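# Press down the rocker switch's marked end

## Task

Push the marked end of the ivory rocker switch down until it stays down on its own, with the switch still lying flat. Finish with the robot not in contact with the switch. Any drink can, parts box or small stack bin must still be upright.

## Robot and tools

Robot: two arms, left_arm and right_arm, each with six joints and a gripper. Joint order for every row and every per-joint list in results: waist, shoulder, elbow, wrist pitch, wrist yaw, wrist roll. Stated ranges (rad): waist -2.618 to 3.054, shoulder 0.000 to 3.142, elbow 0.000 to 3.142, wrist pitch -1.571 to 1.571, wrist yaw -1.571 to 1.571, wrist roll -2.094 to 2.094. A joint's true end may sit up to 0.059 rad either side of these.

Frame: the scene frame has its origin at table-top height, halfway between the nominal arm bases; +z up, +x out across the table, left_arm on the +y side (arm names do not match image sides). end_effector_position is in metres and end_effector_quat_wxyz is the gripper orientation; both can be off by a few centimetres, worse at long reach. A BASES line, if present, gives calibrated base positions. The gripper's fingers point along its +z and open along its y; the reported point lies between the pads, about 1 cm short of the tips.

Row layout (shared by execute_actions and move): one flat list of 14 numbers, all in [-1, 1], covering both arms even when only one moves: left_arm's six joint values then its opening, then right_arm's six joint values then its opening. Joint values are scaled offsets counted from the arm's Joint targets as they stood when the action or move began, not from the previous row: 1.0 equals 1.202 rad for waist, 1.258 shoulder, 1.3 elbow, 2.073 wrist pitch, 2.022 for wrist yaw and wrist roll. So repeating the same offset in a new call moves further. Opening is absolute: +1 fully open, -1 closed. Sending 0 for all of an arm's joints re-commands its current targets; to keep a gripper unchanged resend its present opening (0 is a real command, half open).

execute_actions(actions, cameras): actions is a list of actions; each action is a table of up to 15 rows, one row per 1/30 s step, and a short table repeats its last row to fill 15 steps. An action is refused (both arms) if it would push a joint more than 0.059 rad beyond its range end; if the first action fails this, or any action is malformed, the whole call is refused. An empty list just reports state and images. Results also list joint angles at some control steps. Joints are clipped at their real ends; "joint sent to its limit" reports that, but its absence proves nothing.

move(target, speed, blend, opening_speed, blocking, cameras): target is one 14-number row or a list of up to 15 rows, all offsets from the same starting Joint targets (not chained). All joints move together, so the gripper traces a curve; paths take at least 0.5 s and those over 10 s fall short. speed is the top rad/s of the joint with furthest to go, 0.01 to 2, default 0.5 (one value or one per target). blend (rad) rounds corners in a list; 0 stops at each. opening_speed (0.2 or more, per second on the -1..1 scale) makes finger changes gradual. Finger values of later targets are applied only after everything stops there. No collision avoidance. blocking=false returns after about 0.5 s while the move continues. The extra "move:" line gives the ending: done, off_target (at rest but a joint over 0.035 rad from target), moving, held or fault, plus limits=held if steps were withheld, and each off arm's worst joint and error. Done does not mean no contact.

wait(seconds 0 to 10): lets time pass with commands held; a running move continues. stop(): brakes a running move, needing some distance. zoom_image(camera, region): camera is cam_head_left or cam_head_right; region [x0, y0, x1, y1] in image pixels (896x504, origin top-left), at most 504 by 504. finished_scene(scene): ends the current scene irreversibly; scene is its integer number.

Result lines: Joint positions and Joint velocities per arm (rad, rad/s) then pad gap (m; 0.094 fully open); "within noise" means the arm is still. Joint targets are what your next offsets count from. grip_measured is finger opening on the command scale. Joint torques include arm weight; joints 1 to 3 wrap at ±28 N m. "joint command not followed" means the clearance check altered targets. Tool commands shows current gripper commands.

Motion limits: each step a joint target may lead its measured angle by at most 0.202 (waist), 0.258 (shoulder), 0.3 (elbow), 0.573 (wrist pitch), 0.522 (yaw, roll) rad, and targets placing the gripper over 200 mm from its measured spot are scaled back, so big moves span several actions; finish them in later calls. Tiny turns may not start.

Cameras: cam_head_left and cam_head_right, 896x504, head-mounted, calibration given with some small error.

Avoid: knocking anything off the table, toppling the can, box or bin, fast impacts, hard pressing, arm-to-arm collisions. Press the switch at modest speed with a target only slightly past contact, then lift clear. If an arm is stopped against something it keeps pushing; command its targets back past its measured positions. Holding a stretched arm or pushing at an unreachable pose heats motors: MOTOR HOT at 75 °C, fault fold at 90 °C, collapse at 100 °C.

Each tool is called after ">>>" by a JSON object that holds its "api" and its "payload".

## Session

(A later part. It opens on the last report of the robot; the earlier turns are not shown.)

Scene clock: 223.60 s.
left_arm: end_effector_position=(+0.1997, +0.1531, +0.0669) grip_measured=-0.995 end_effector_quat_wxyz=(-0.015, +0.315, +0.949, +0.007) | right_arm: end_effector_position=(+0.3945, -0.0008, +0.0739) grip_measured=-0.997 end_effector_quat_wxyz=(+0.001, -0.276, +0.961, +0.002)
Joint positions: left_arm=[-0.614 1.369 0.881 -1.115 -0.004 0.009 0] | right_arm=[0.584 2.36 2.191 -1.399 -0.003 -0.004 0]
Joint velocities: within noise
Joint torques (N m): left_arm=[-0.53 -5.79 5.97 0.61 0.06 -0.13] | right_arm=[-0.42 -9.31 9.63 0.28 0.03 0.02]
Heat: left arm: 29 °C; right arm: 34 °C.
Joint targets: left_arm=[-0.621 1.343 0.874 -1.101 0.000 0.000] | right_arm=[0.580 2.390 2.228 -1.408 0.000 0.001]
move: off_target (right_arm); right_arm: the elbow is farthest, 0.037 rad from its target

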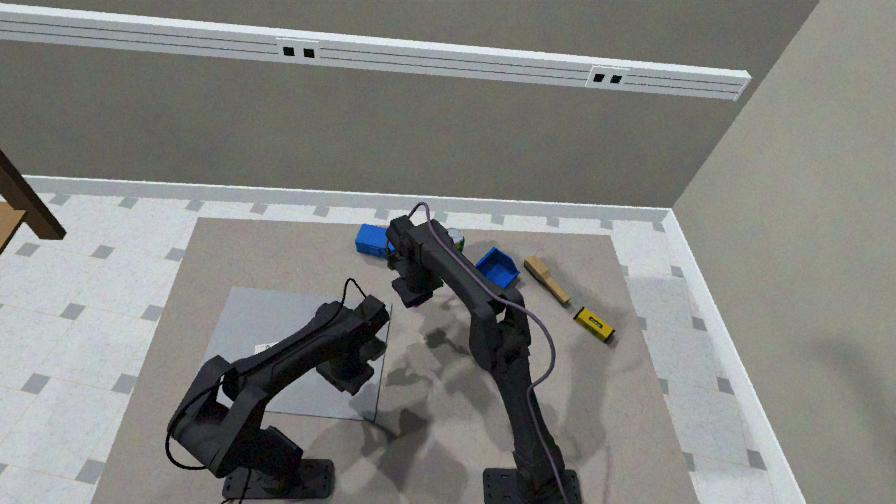

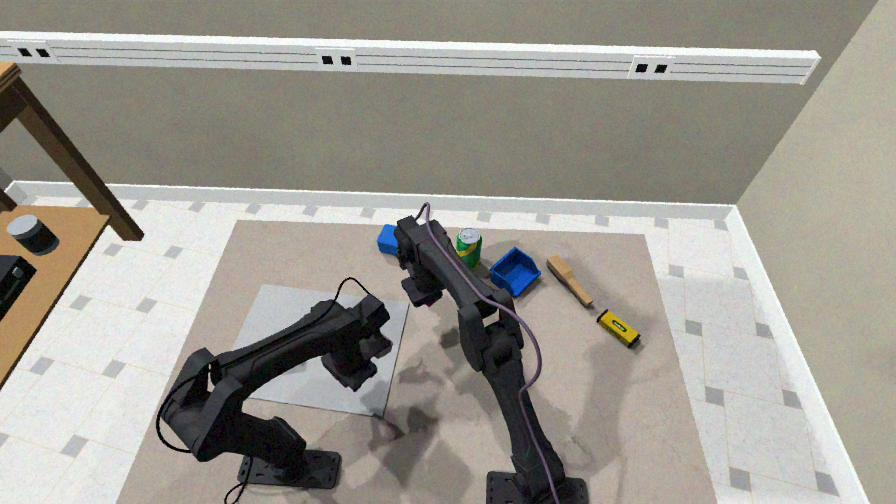

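>>> {"api": "execute_actions", "payload": {"actions": []}}

Scene clock: 237.57 s.
left_arm: end_effector_position=(+0.1998, +0.1531, +0.0669) grip_measured=-0.995 end_effector_quat_wxyz=(-0.015, +0.315, +0.949, +0.007) | right_arm: end_effector_position=(+0.3942, -0.0009, +0.0739) grip_measured=-0.997 end_effector_quat_wxyz=(+0.000, -0.276, +0.961, +0.001)
Joint positions: left_arm=[-0.614 1.369 0.881 -1.115 -0.004 0.009 0] | right_arm=[0.584 2.36 2.191 -1.4 -0.003 -0.004 0]
Joint velocities: within noise
Joint torques (N m): left_arm=[-0.55 -5.81 6.02 0.61 0.04 -0.12] | right_arm=[-0.42 -9.31 9.65 0.27 0.02 0.02]
Heat: left arm: 28 °C; right arm: 33 °C.
Joint targets: left_arm=[-0.621 1.343 0.874 -1.101 0.000 0.000] | right_arm=[0.580 2.390 2.228 -1.408 0.000 0.001]
Tool commands: left_gripper/opening=-1.0 right_gripper/opening=-1.0

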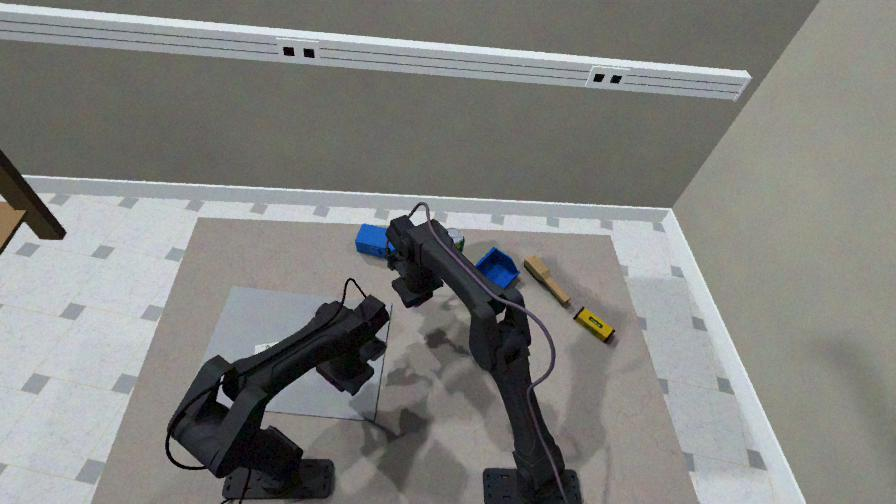

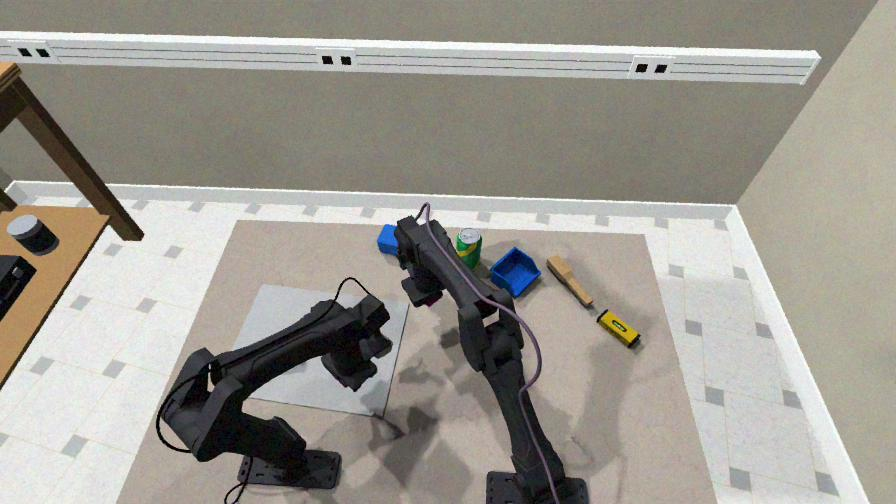

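>>> {"api": "move", "payload": {"target": [[0.267, -0.273, -0.211, 0.531, 0, 0, -1, -0.15, -0.509, -0.56, 0.245, 0, 0, -1]], "speed": 1.2}}

>>> {"api": "execute_actions", "payload": {"actions": [], "cameras": []}}

Scene clock: 284.27 s.
left_arm: end_effector_position=(+0.3729, +0.1601, +0.1966) grip_measured=-0.995 end_effector_quat_wxyz=(+0.533, +0.139, +0.831, -0.083) | right_arm: end_effector_position=(+0.3990, -0.0888, +0.1432) grip_measured=-0.997 end_effector_quat_wxyz=(+0.195, -0.183, +0.963, +0.038)
Joint positions: left_arm=[-0.306 1.019 0.608 -0.02 -0.003 0.009 0] | right_arm=[0.401 1.781 1.522 -0.912 -0.003 -0.004 0]
Joint velocities: within noise
Joint torques (N m): left_arm=[0.27 -3.88 7.58 2.32 0.04 -0.12] | right_arm=[-0.17 -9.88 5.46 1.19 0.02 0.02]
Heat: left arm: 27 °C; right arm: 33 °C.
Joint targets: left_arm=[-0.300 0.999 0.600 -0.001 0.000 0.000] | right_arm=[0.399 1.750 1.500 -0.900 0.000 0.000]
move: done

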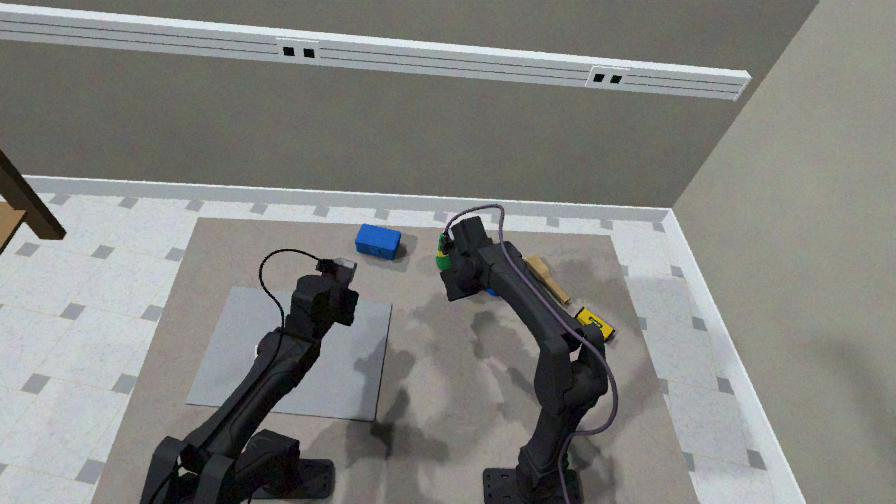

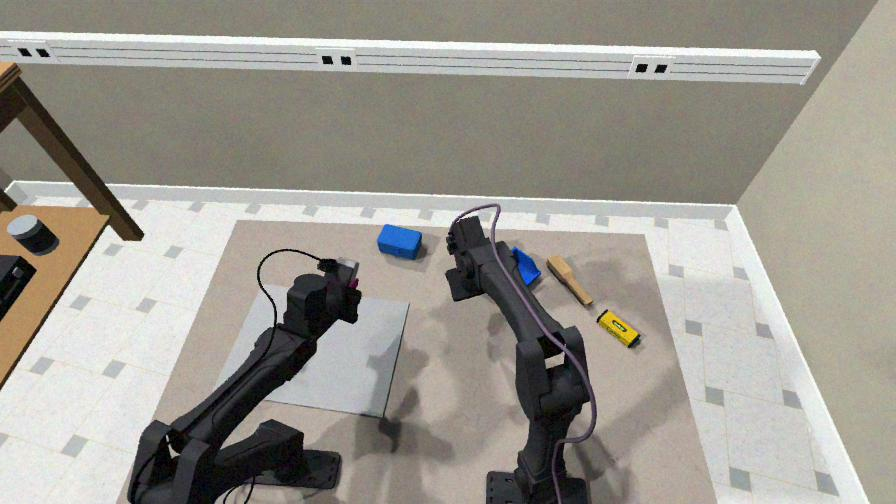

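Scene clock: 284.27 s.
left_arm: end_effector_position=(+0.3729, +0.1601, +0.1966) grip_measured=-0.995 end_effector_quat_wxyz=(+0.533, +0.139, +0.831, -0.083) | right_arm: end_effector_position=(+0.3990, -0.0888, +0.1432) grip_measured=-0.997 end_effector_quat_wxyz=(+0.195, -0.183, +0.963, +0.038)
Joint positions: left_arm=[-0.306 1.019 0.608 -0.02 -0.003 0.009 0] | right_arm=[0.401 1.781 1.522 -0.912 -0.003 -0.004 0]
Joint velocities: within noise
Joint torques (N m): left_arm=[0.27 -3.88 7.58 2.32 0.04 -0.12] | right_arm=[-0.17 -9.88 5.46 1.19 0.02 0.02]
Heat: left arm: 27 °C; right arm: 33 °C.
Joint targets: left_arm=[-0.300 0.999 0.600 -0.001 0.000 0.000] | right_arm=[0.399 1.750 1.500 -0.900 0.000 0.000]
Tool commands: left_gripper/opening=-1.0 right_gripper/opening=-1.0
No camera images: "cameras" was empty.

>>> {"api": "move", "payload": {"target": [0.262, 0.432, -0.192, 0.442, -0.0702, -0.0223, 1, -0.343, -0.157, -0.86, 0.856, -0.002, -0.009, 1], "speed": 1.2}}

Scene clock: 288.30 s.
left_arm: end_effector_position=(+0.4319, +0.2927, +0.1121) grip_measured=+0.999 end_effector_quat_wxyz=(+0.602, -0.050, +0.796, +0.039) | right_arm: end_effector_position=(+0.4116, -0.2581, +0.1021) grip_measured=+0.997 end_effector_quat_wxyz=(+0.587, +0.010, +0.809, -0.014)
Joint positions: left_arm=[0.009 1.53 0.356 0.897 -0.13 -0.035 0.094] | right_arm=[-0.008 1.578 0.399 0.864 -0.003 -0.012 0.094]
Joint velocities: within noise
Joint torques (N m): left_arm=[0.39 -3.55 5.44 2.39 -0.16 -0.11] | right_arm=[-0.4 -6.5 4.41 2.18 -0.03 -0.07]
Heat: left arm: 27 °C; right arm: 33 °C.
Joint targets: left_arm=[0.015 1.543 0.350 0.916 -0.142 -0.045] | right_arm=[-0.013 1.552 0.382 0.874 -0.004 -0.018]
move: done

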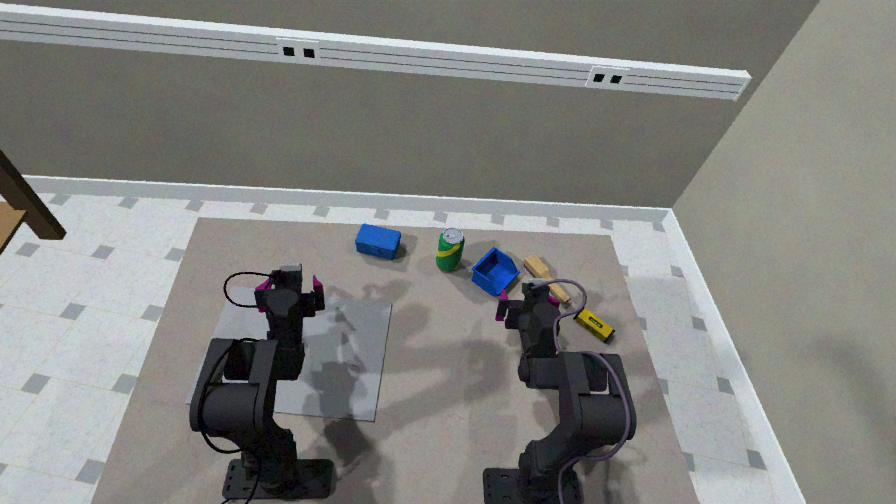

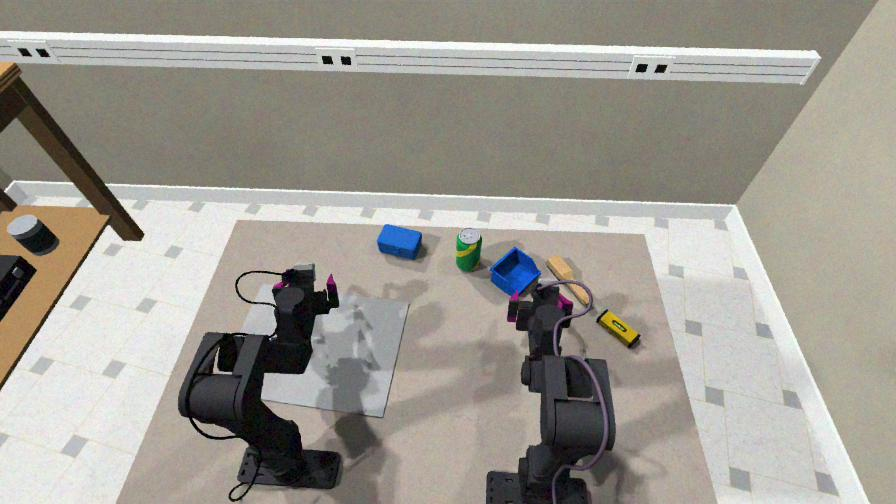

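>>> {"api": "move", "payload": {"target": [0.42, -0.36, 0, 0, 0.07, 0.022, -1, 0, 0, 0, 0, 0, 0, -1], "speed": 1.5}}

>>> {"api": "zoom_image", "payload": {"camera": "cam_head_left", "region": [240, 325, 310, 365]}}

>>> {"api": "zoom_image", "payload": {"camera": "cam_head_right", "region": [260, 320, 330, 360]}}

Scene clock: 292.60 s.
left_arm: end_effector_position=(+0.3553, +0.4489, +0.2727) grip_measured=-0.995 end_effector_quat_wxyz=(+0.741, -0.166, +0.623, +0.188) | right_arm: end_effector_position=(+0.4116, -0.2581, +0.1023) grip_measured=-0.997 end_effector_quat_wxyz=(+0.588, +0.010, +0.809, -0.014)
Joint positions: left_arm=[0.514 1.103 0.352 0.92 -0.012 -0.011 0] | right_arm=[-0.008 1.578 0.399 0.865 -0.003 -0.012 0]
Joint velocities: within noise
Joint torques (N m): left_arm=[0.49 -3.37 7.51 2.05 0.17 0.08] | right_arm=[-0.4 -6.49 4.41 2.2 -0.03 -0.07]
Heat: left arm: 27 °C; right arm: 34 °C.
Joint targets: left_arm=[0.519 1.090 0.350 0.916 -0.001 -0.001] | right_arm=[-0.013 1.552 0.382 0.874 -0.004 -0.018]
move: done

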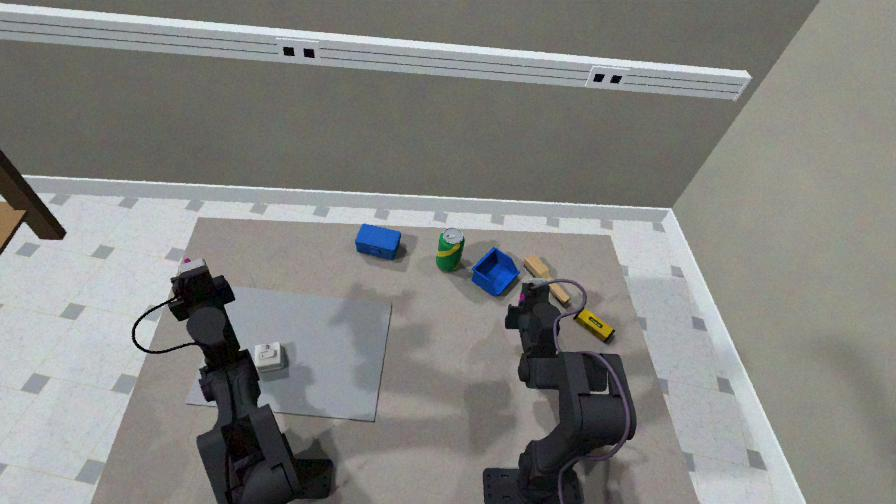

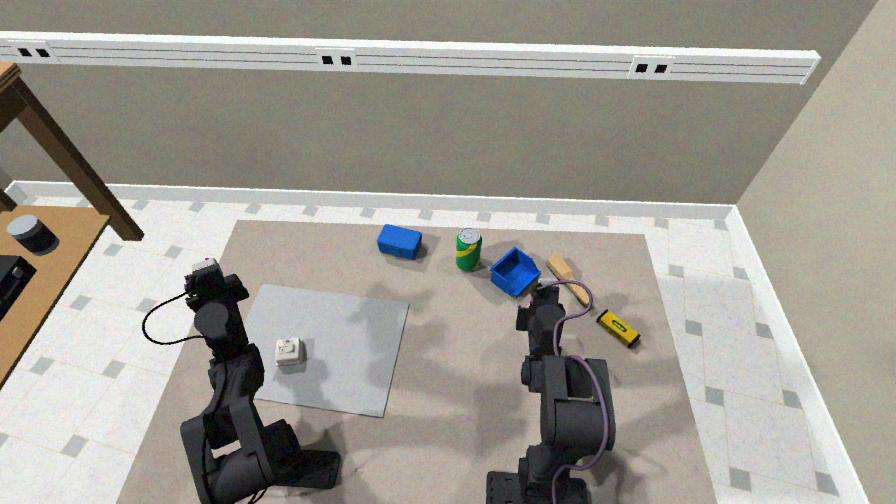

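Scaled by 7.200 from the camera's 896x504 image, which has a finer 1280x720 frame.

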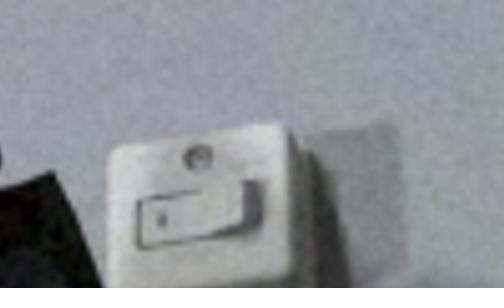

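Scaled by 7.200 from the camera's 896x504 image, which has a finer 1280x720 frame.

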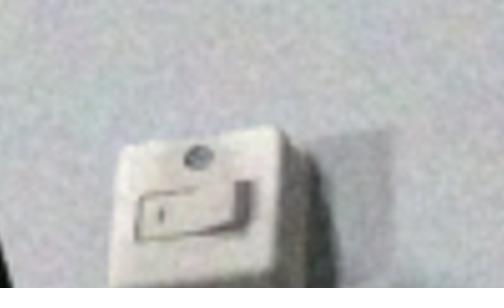

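>>> {"api": "move", "payload": {"target": [-0.2546, 0.3688, 0.5438, -0.9601, 0, 0.2473, -1, 0, 0, 0, 0, 0, 0, -1], "speed": 1.8}}

>>> {"api": "zoom_image", "payload": {"camera": "cam_head_left", "region": [240, 325, 310, 365]}}

>>> {"api": "zoom_image", "payload": {"camera": "cam_head_right", "region": [260, 320, 330, 360]}}

Scene clock: 300.70 s.
left_arm: end_effector_position=(+0.2834, +0.3256, +0.0674) grip_measured=-0.995 end_effector_quat_wxyz=(-0.002, +0.143, +0.990, +0.005) | right_arm: end_effector_position=(+0.4116, -0.2581, +0.1023) grip_measured=-0.997 end_effector_quat_wxyz=(+0.588, +0.010, +0.809, -0.014)
Joint positions: left_arm=[0.219 1.539 1.031 -1.064 -0.011 0.489 0] | right_arm=[-0.008 1.578 0.399 0.865 -0.003 -0.012 0]
Joint velocities: within noise
Joint torques (N m): left_arm=[-0.46 -3.9 9.24 0.44 0.13 0.08] | right_arm=[-0.42 -6.49 4.41 2.2 -0.03 -0.07]
Heat: left arm: 28 °C; right arm: 35 °C.
Joint targets: left_arm=[0.213 1.554 1.057 -1.074 -0.001 0.499] | right_arm=[-0.013 1.552 0.382 0.874 -0.004 -0.018]
move: done

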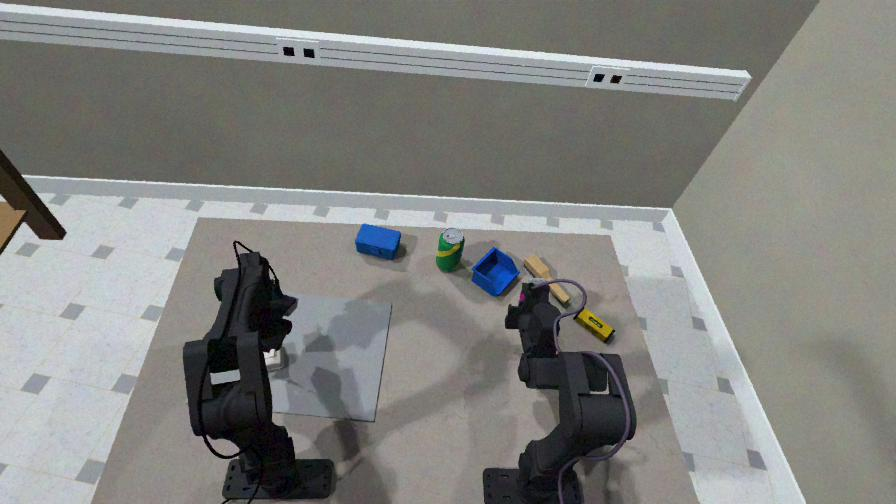

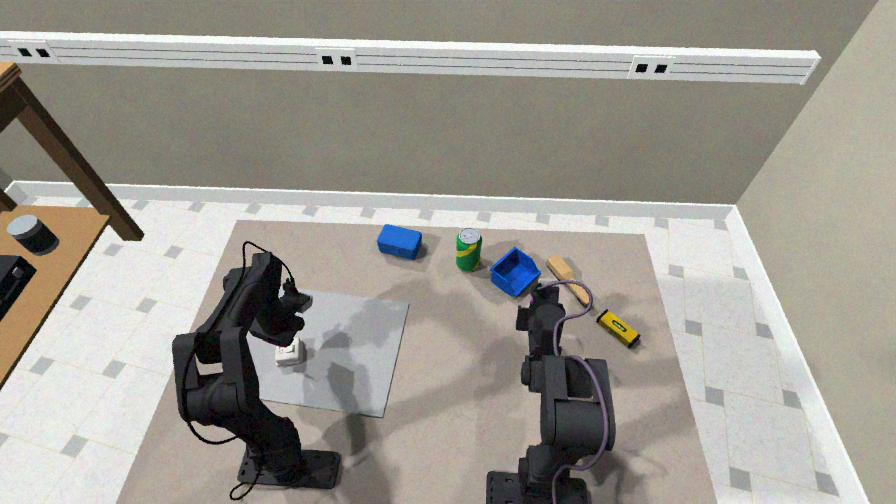

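Scaled by 7.200 from the camera's 896x504 image, which has a finer 1280x720 frame.

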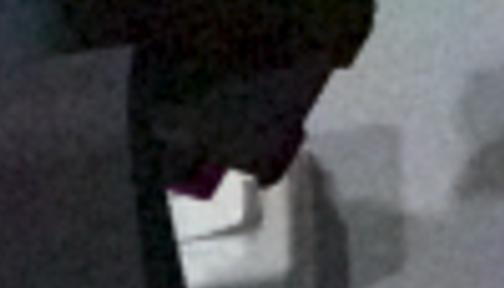

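Scaled by 7.200 from the camera's 896x504 image, which has a finer 1280x720 frame.

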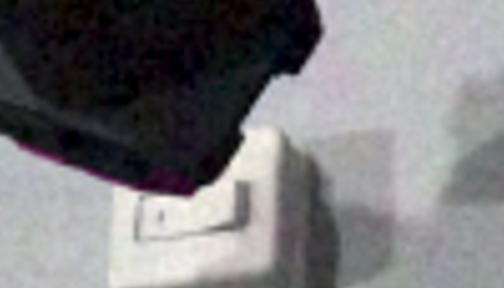

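>>> {"api": "move", "payload": {"target": [[-0.011, 0.002, 0.002, 0, 0, -0.2473, -1, 0, 0, 0, 0, 0, 0, -1], [-0.011, 0.044, -0.086, 0.081, 0, -0.2473, -1, 0, 0, 0, 0, 0, 0, -1], [-0.011, -0.05, 0.11, -0.10, 0, -0.2473, -1, 0, 0, 0, 0, 0, 0, -1]], "speed": [1.0, 0.15, 1.0]}}

>>> {"api": "zoom_image", "payload": {"camera": "cam_head_left", "region": [240, 325, 310, 365]}}

>>> {"api": "zoom_image", "payload": {"camera": "cam_head_right", "region": [260, 320, 330, 360]}}

Scene clock: 307.47 s.
left_arm: end_effector_position=(+0.2783, +0.3202, +0.1127) grip_measured=-0.995 end_effector_quat_wxyz=(-0.013, -0.089, +0.996, +0.001) | right_arm: end_effector_position=(+0.4116, -0.2581, +0.1024) grip_measured=-0.997 end_effector_quat_wxyz=(+0.588, +0.010, +0.809, -0.014)
Joint positions: left_arm=[0.206 1.508 1.184 -1.272 -0.005 0.009 0] | right_arm=[-0.008 1.578 0.399 0.865 -0.003 -0.012 0]
Joint velocities: within noise
Joint torques (N m): left_arm=[-0.5 -6.32 8.23 0.41 0.08 -0.14] | right_arm=[-0.4 -6.49 4.41 2.2 -0.03 -0.07]
Heat: left arm: 28 °C; right arm: 36 °C.
Joint targets: left_arm=[0.200 1.491 1.200 -1.282 -0.001 -0.001] | right_arm=[-0.013 1.552 0.382 0.874 -0.004 -0.018]
move: done

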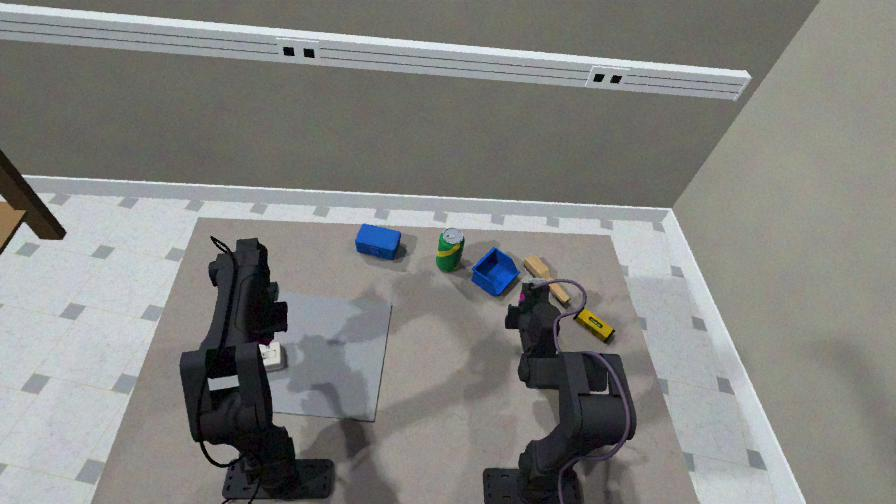

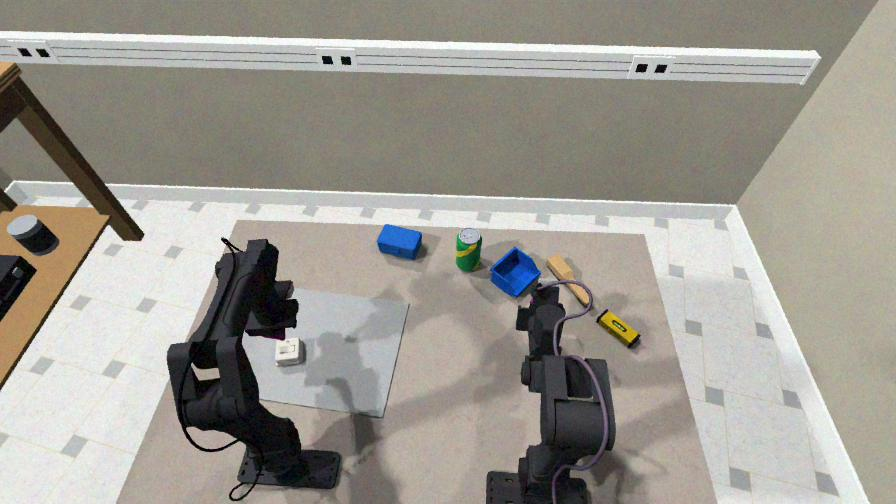

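Scaled by 7.200 from the camera's 896x504 image, which has a finer 1280x720 frame.

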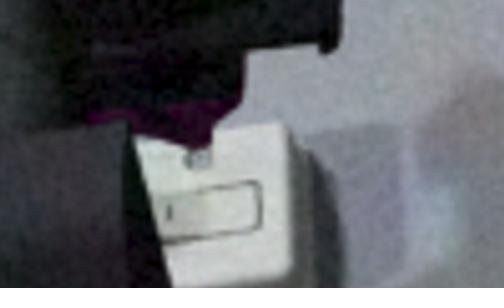

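Scaled by 7.200 from the camera's 896x504 image, which has a finer 1280x720 frame.

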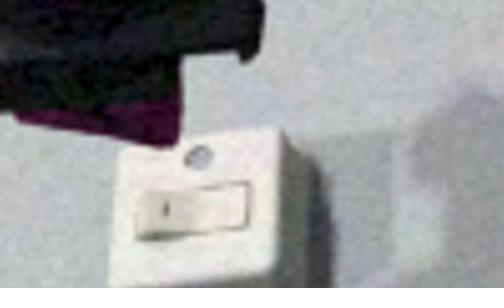

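>>> {"api": "move", "payload": {"target": [[0.0882, 0.0636, -0.0969, 0.1001, 0, 0, -1, 0, 0, 0, 0, 0, 0, -1], [0.0882, 0.1061, -0.185, 0.1807, 0, 0, -1, 0, 0, 0, 0, 0, 0, -1], [0.0882, 0, 0, 0, 0, 0, -1, 0, 0, 0, 0, 0, 0, -1]], "speed": [1.0, 0.18, 1.0]}}

>>> {"api": "zoom_image", "payload": {"camera": "cam_head_left", "region": [240, 325, 310, 365]}}

>>> {"api": "zoom_image", "payload": {"camera": "cam_head_right", "region": [260, 320, 330, 360]}}

Scene clock: 312.87 s.
left_arm: end_effector_position=(+0.2727, +0.3436, +0.1132) grip_measured=-0.995 end_effector_quat_wxyz=(-0.012, -0.138, +0.990, +0.001) | right_arm: end_effector_position=(+0.4116, -0.2581, +0.1024) grip_measured=-0.997 end_effector_quat_wxyz=(+0.588, +0.010, +0.809, -0.014)
Joint positions: left_arm=[0.303 1.507 1.185 -1.272 -0.006 0.009 0] | right_arm=[-0.008 1.578 0.399 0.865 -0.003 -0.012 0]
Joint velocities: within noise
Joint torques (N m): left_arm=[0.24 -6.24 8.13 0.4 0.07 -0.11] | right_arm=[-0.4 -6.48 4.41 2.2 -0.03 -0.07]
Heat: left arm: 28 °C; right arm: 37 °C.
Joint targets: left_arm=[0.306 1.491 1.200 -1.282 0.000 -0.001] | right_arm=[-0.013 1.552 0.382 0.874 -0.004 -0.018]
move: done

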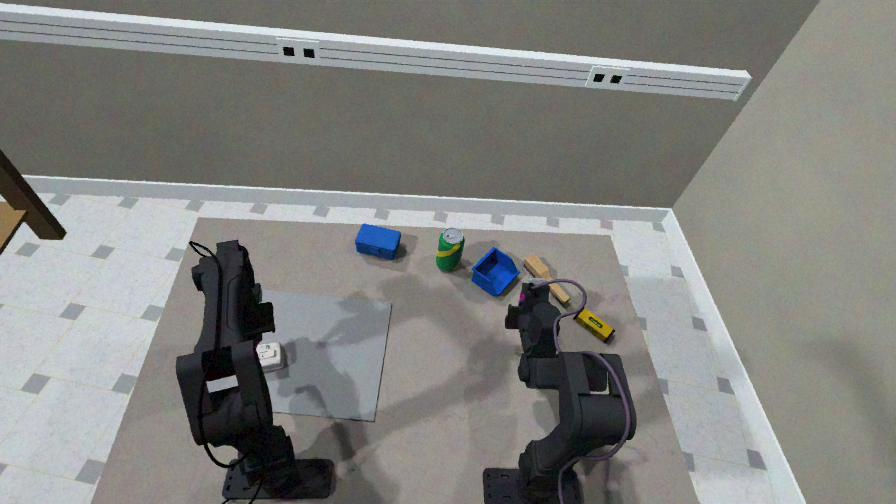

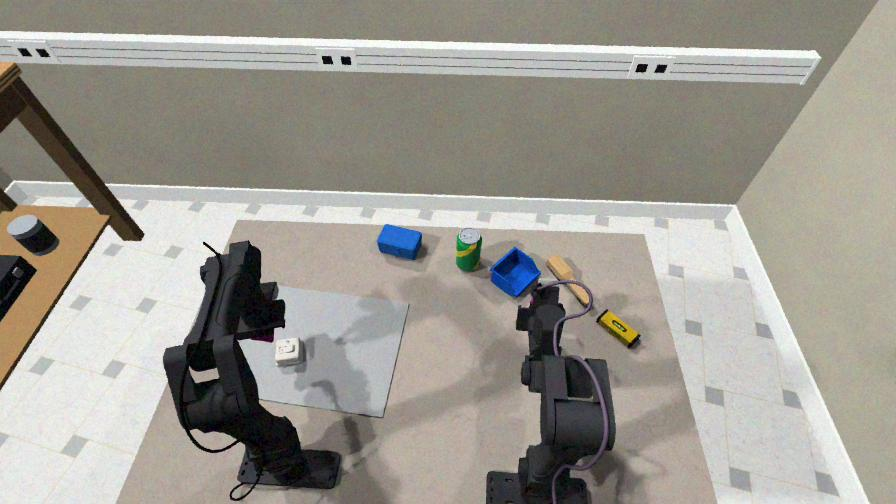

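Scaled by 7.200 from the camera's 896x504 image, which has a finer 1280x720 frame.

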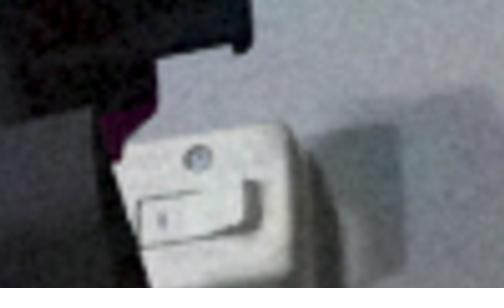

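Scaled by 7.200 from the camera's 896x504 image, which has a finer 1280x720 frame.

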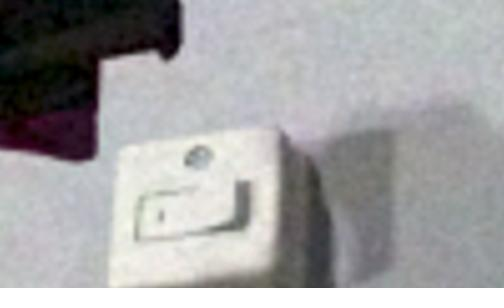

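>>> {"api": "move", "payload": {"target": [0.1614, -0.4698, -0.5, 0.4737, 0, 0, -1, -0.405, -0.518, 0.129, -0.566, 0.002, 0.009, -1], "speed": 1.6}}

Scene clock: 337.50 s.
left_arm: end_effector_position=(+0.3037, +0.4128, +0.1421) grip_measured=-0.995 end_effector_quat_wxyz=(+0.418, -0.210, +0.877, +0.106) | right_arm: end_effector_position=(+0.2646, -0.3928, +0.1293) grip_measured=-0.997 end_effector_quat_wxyz=(+0.412, +0.232, +0.874, -0.111)
Joint positions: left_arm=[0.494 0.919 0.559 -0.319 -0.006 0.009 0] | right_arm=[-0.495 0.914 0.513 -0.288 -0.002 -0.005 0]
Joint velocities: within noise
Joint torques (N m): left_arm=[0.47 -2.81 7.39 2.15 0.08 -0.11] | right_arm=[-0.44 -1.85 10.96 1.76 0.02 0.02]
Heat: left arm: 29 °C; right arm: 38 °C.
Joint targets: left_arm=[0.500 0.900 0.550 -0.300 -0.001 -0.001] | right_arm=[-0.500 0.900 0.550 -0.299 0.000 0.000]
move: off_target (right_arm); right_arm: the elbow is farthest, 0.037 rad from its target

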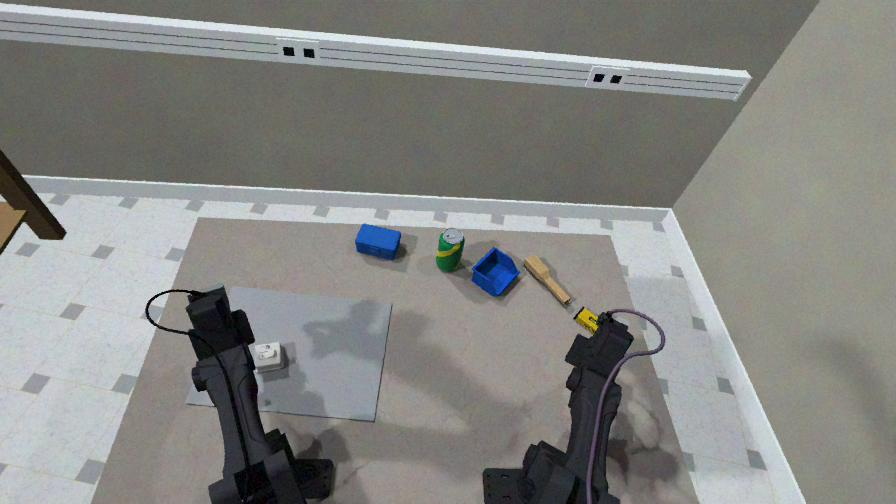

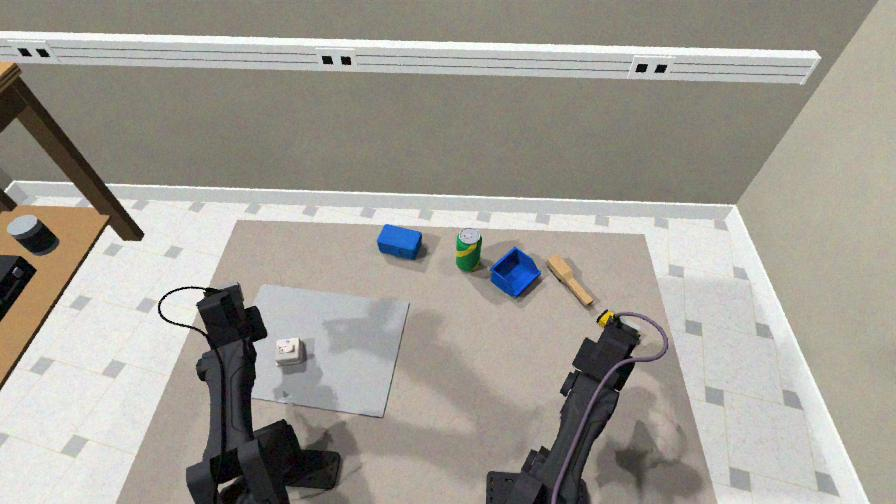

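>>> {"api": "move", "payload": {"target": [-0.1592, 0.5334, 0.4034, -0.3736, 0, 0, -1, 0, 0, 0, 0, 0, 0, -1], "speed": 1.6}}

>>> {"api": "zoom_image", "payload": {"camera": "cam_head_left", "region": [240, 325, 310, 365]}}

>>> {"api": "zoom_image", "payload": {"camera": "cam_head_right", "region": [260, 320, 330, 360]}}

Scene clock: 341.10 s.
left_arm: end_effector_position=(+0.2814, +0.3493, +0.0667) grip_measured=-0.996 end_effector_quat_wxyz=(-0.003, -0.144, +0.990, +0.002) | right_arm: end_effector_position=(+0.2645, -0.3928, +0.1291) grip_measured=-0.997 end_effector_quat_wxyz=(+0.412, +0.232, +0.874, -0.111)
Joint positions: left_arm=[0.314 1.559 1.048 -1.065 -0.005 0.009 0] | right_arm=[-0.495 0.914 0.513 -0.289 -0.002 -0.005 0]
Joint velocities: within noise
Joint torques (N m): left_arm=[-0.43 -4.45 9.22 0.46 0.07 -0.09] | right_arm=[-0.44 -1.85 10.95 1.74 0.02 0.02]
Heat: left arm: 29 °C; right arm: 37 °C.
Joint targets: left_arm=[0.309 1.571 1.075 -1.074 0.000 -0.001] | right_arm=[-0.500 0.900 0.550 -0.300 0.000 0.000]
move: off_target (right_arm); right_arm: the elbow is farthest, 0.037 rad from its target

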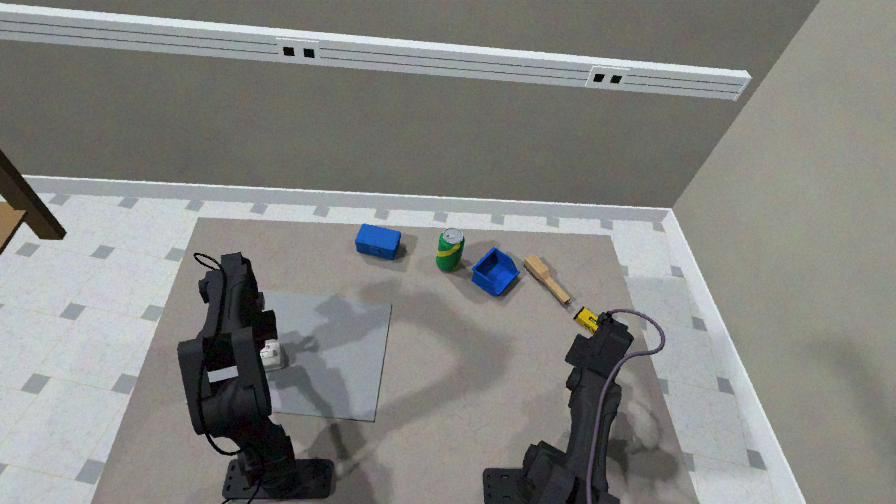

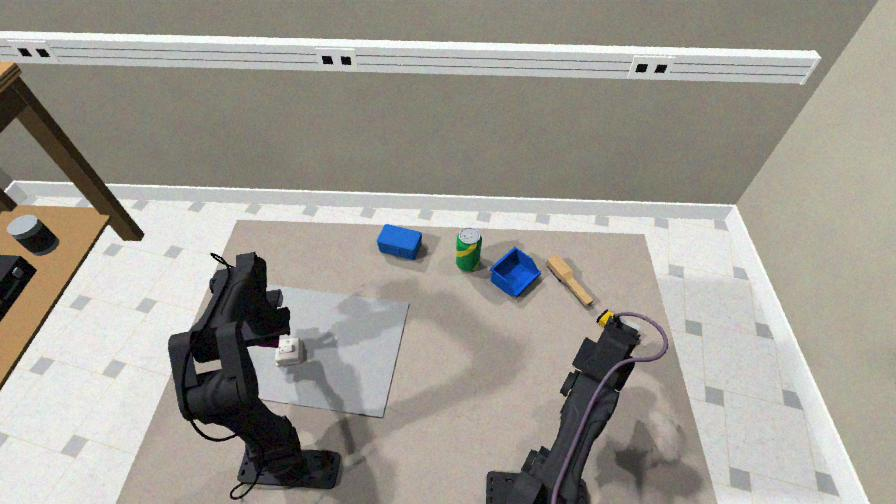

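Scaled by 7.200 from the camera's 896x504 image, which has a finer 1280x720 frame.

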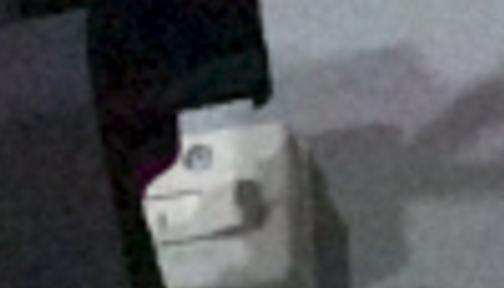

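Scaled by 7.200 from the camera's 896x504 image, which has a finer 1280x720 frame.

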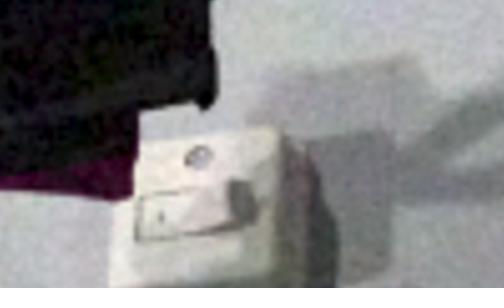

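>>> {"api": "finished_scene", "payload": {"scene": 1}}

The scene is finished: the task was done.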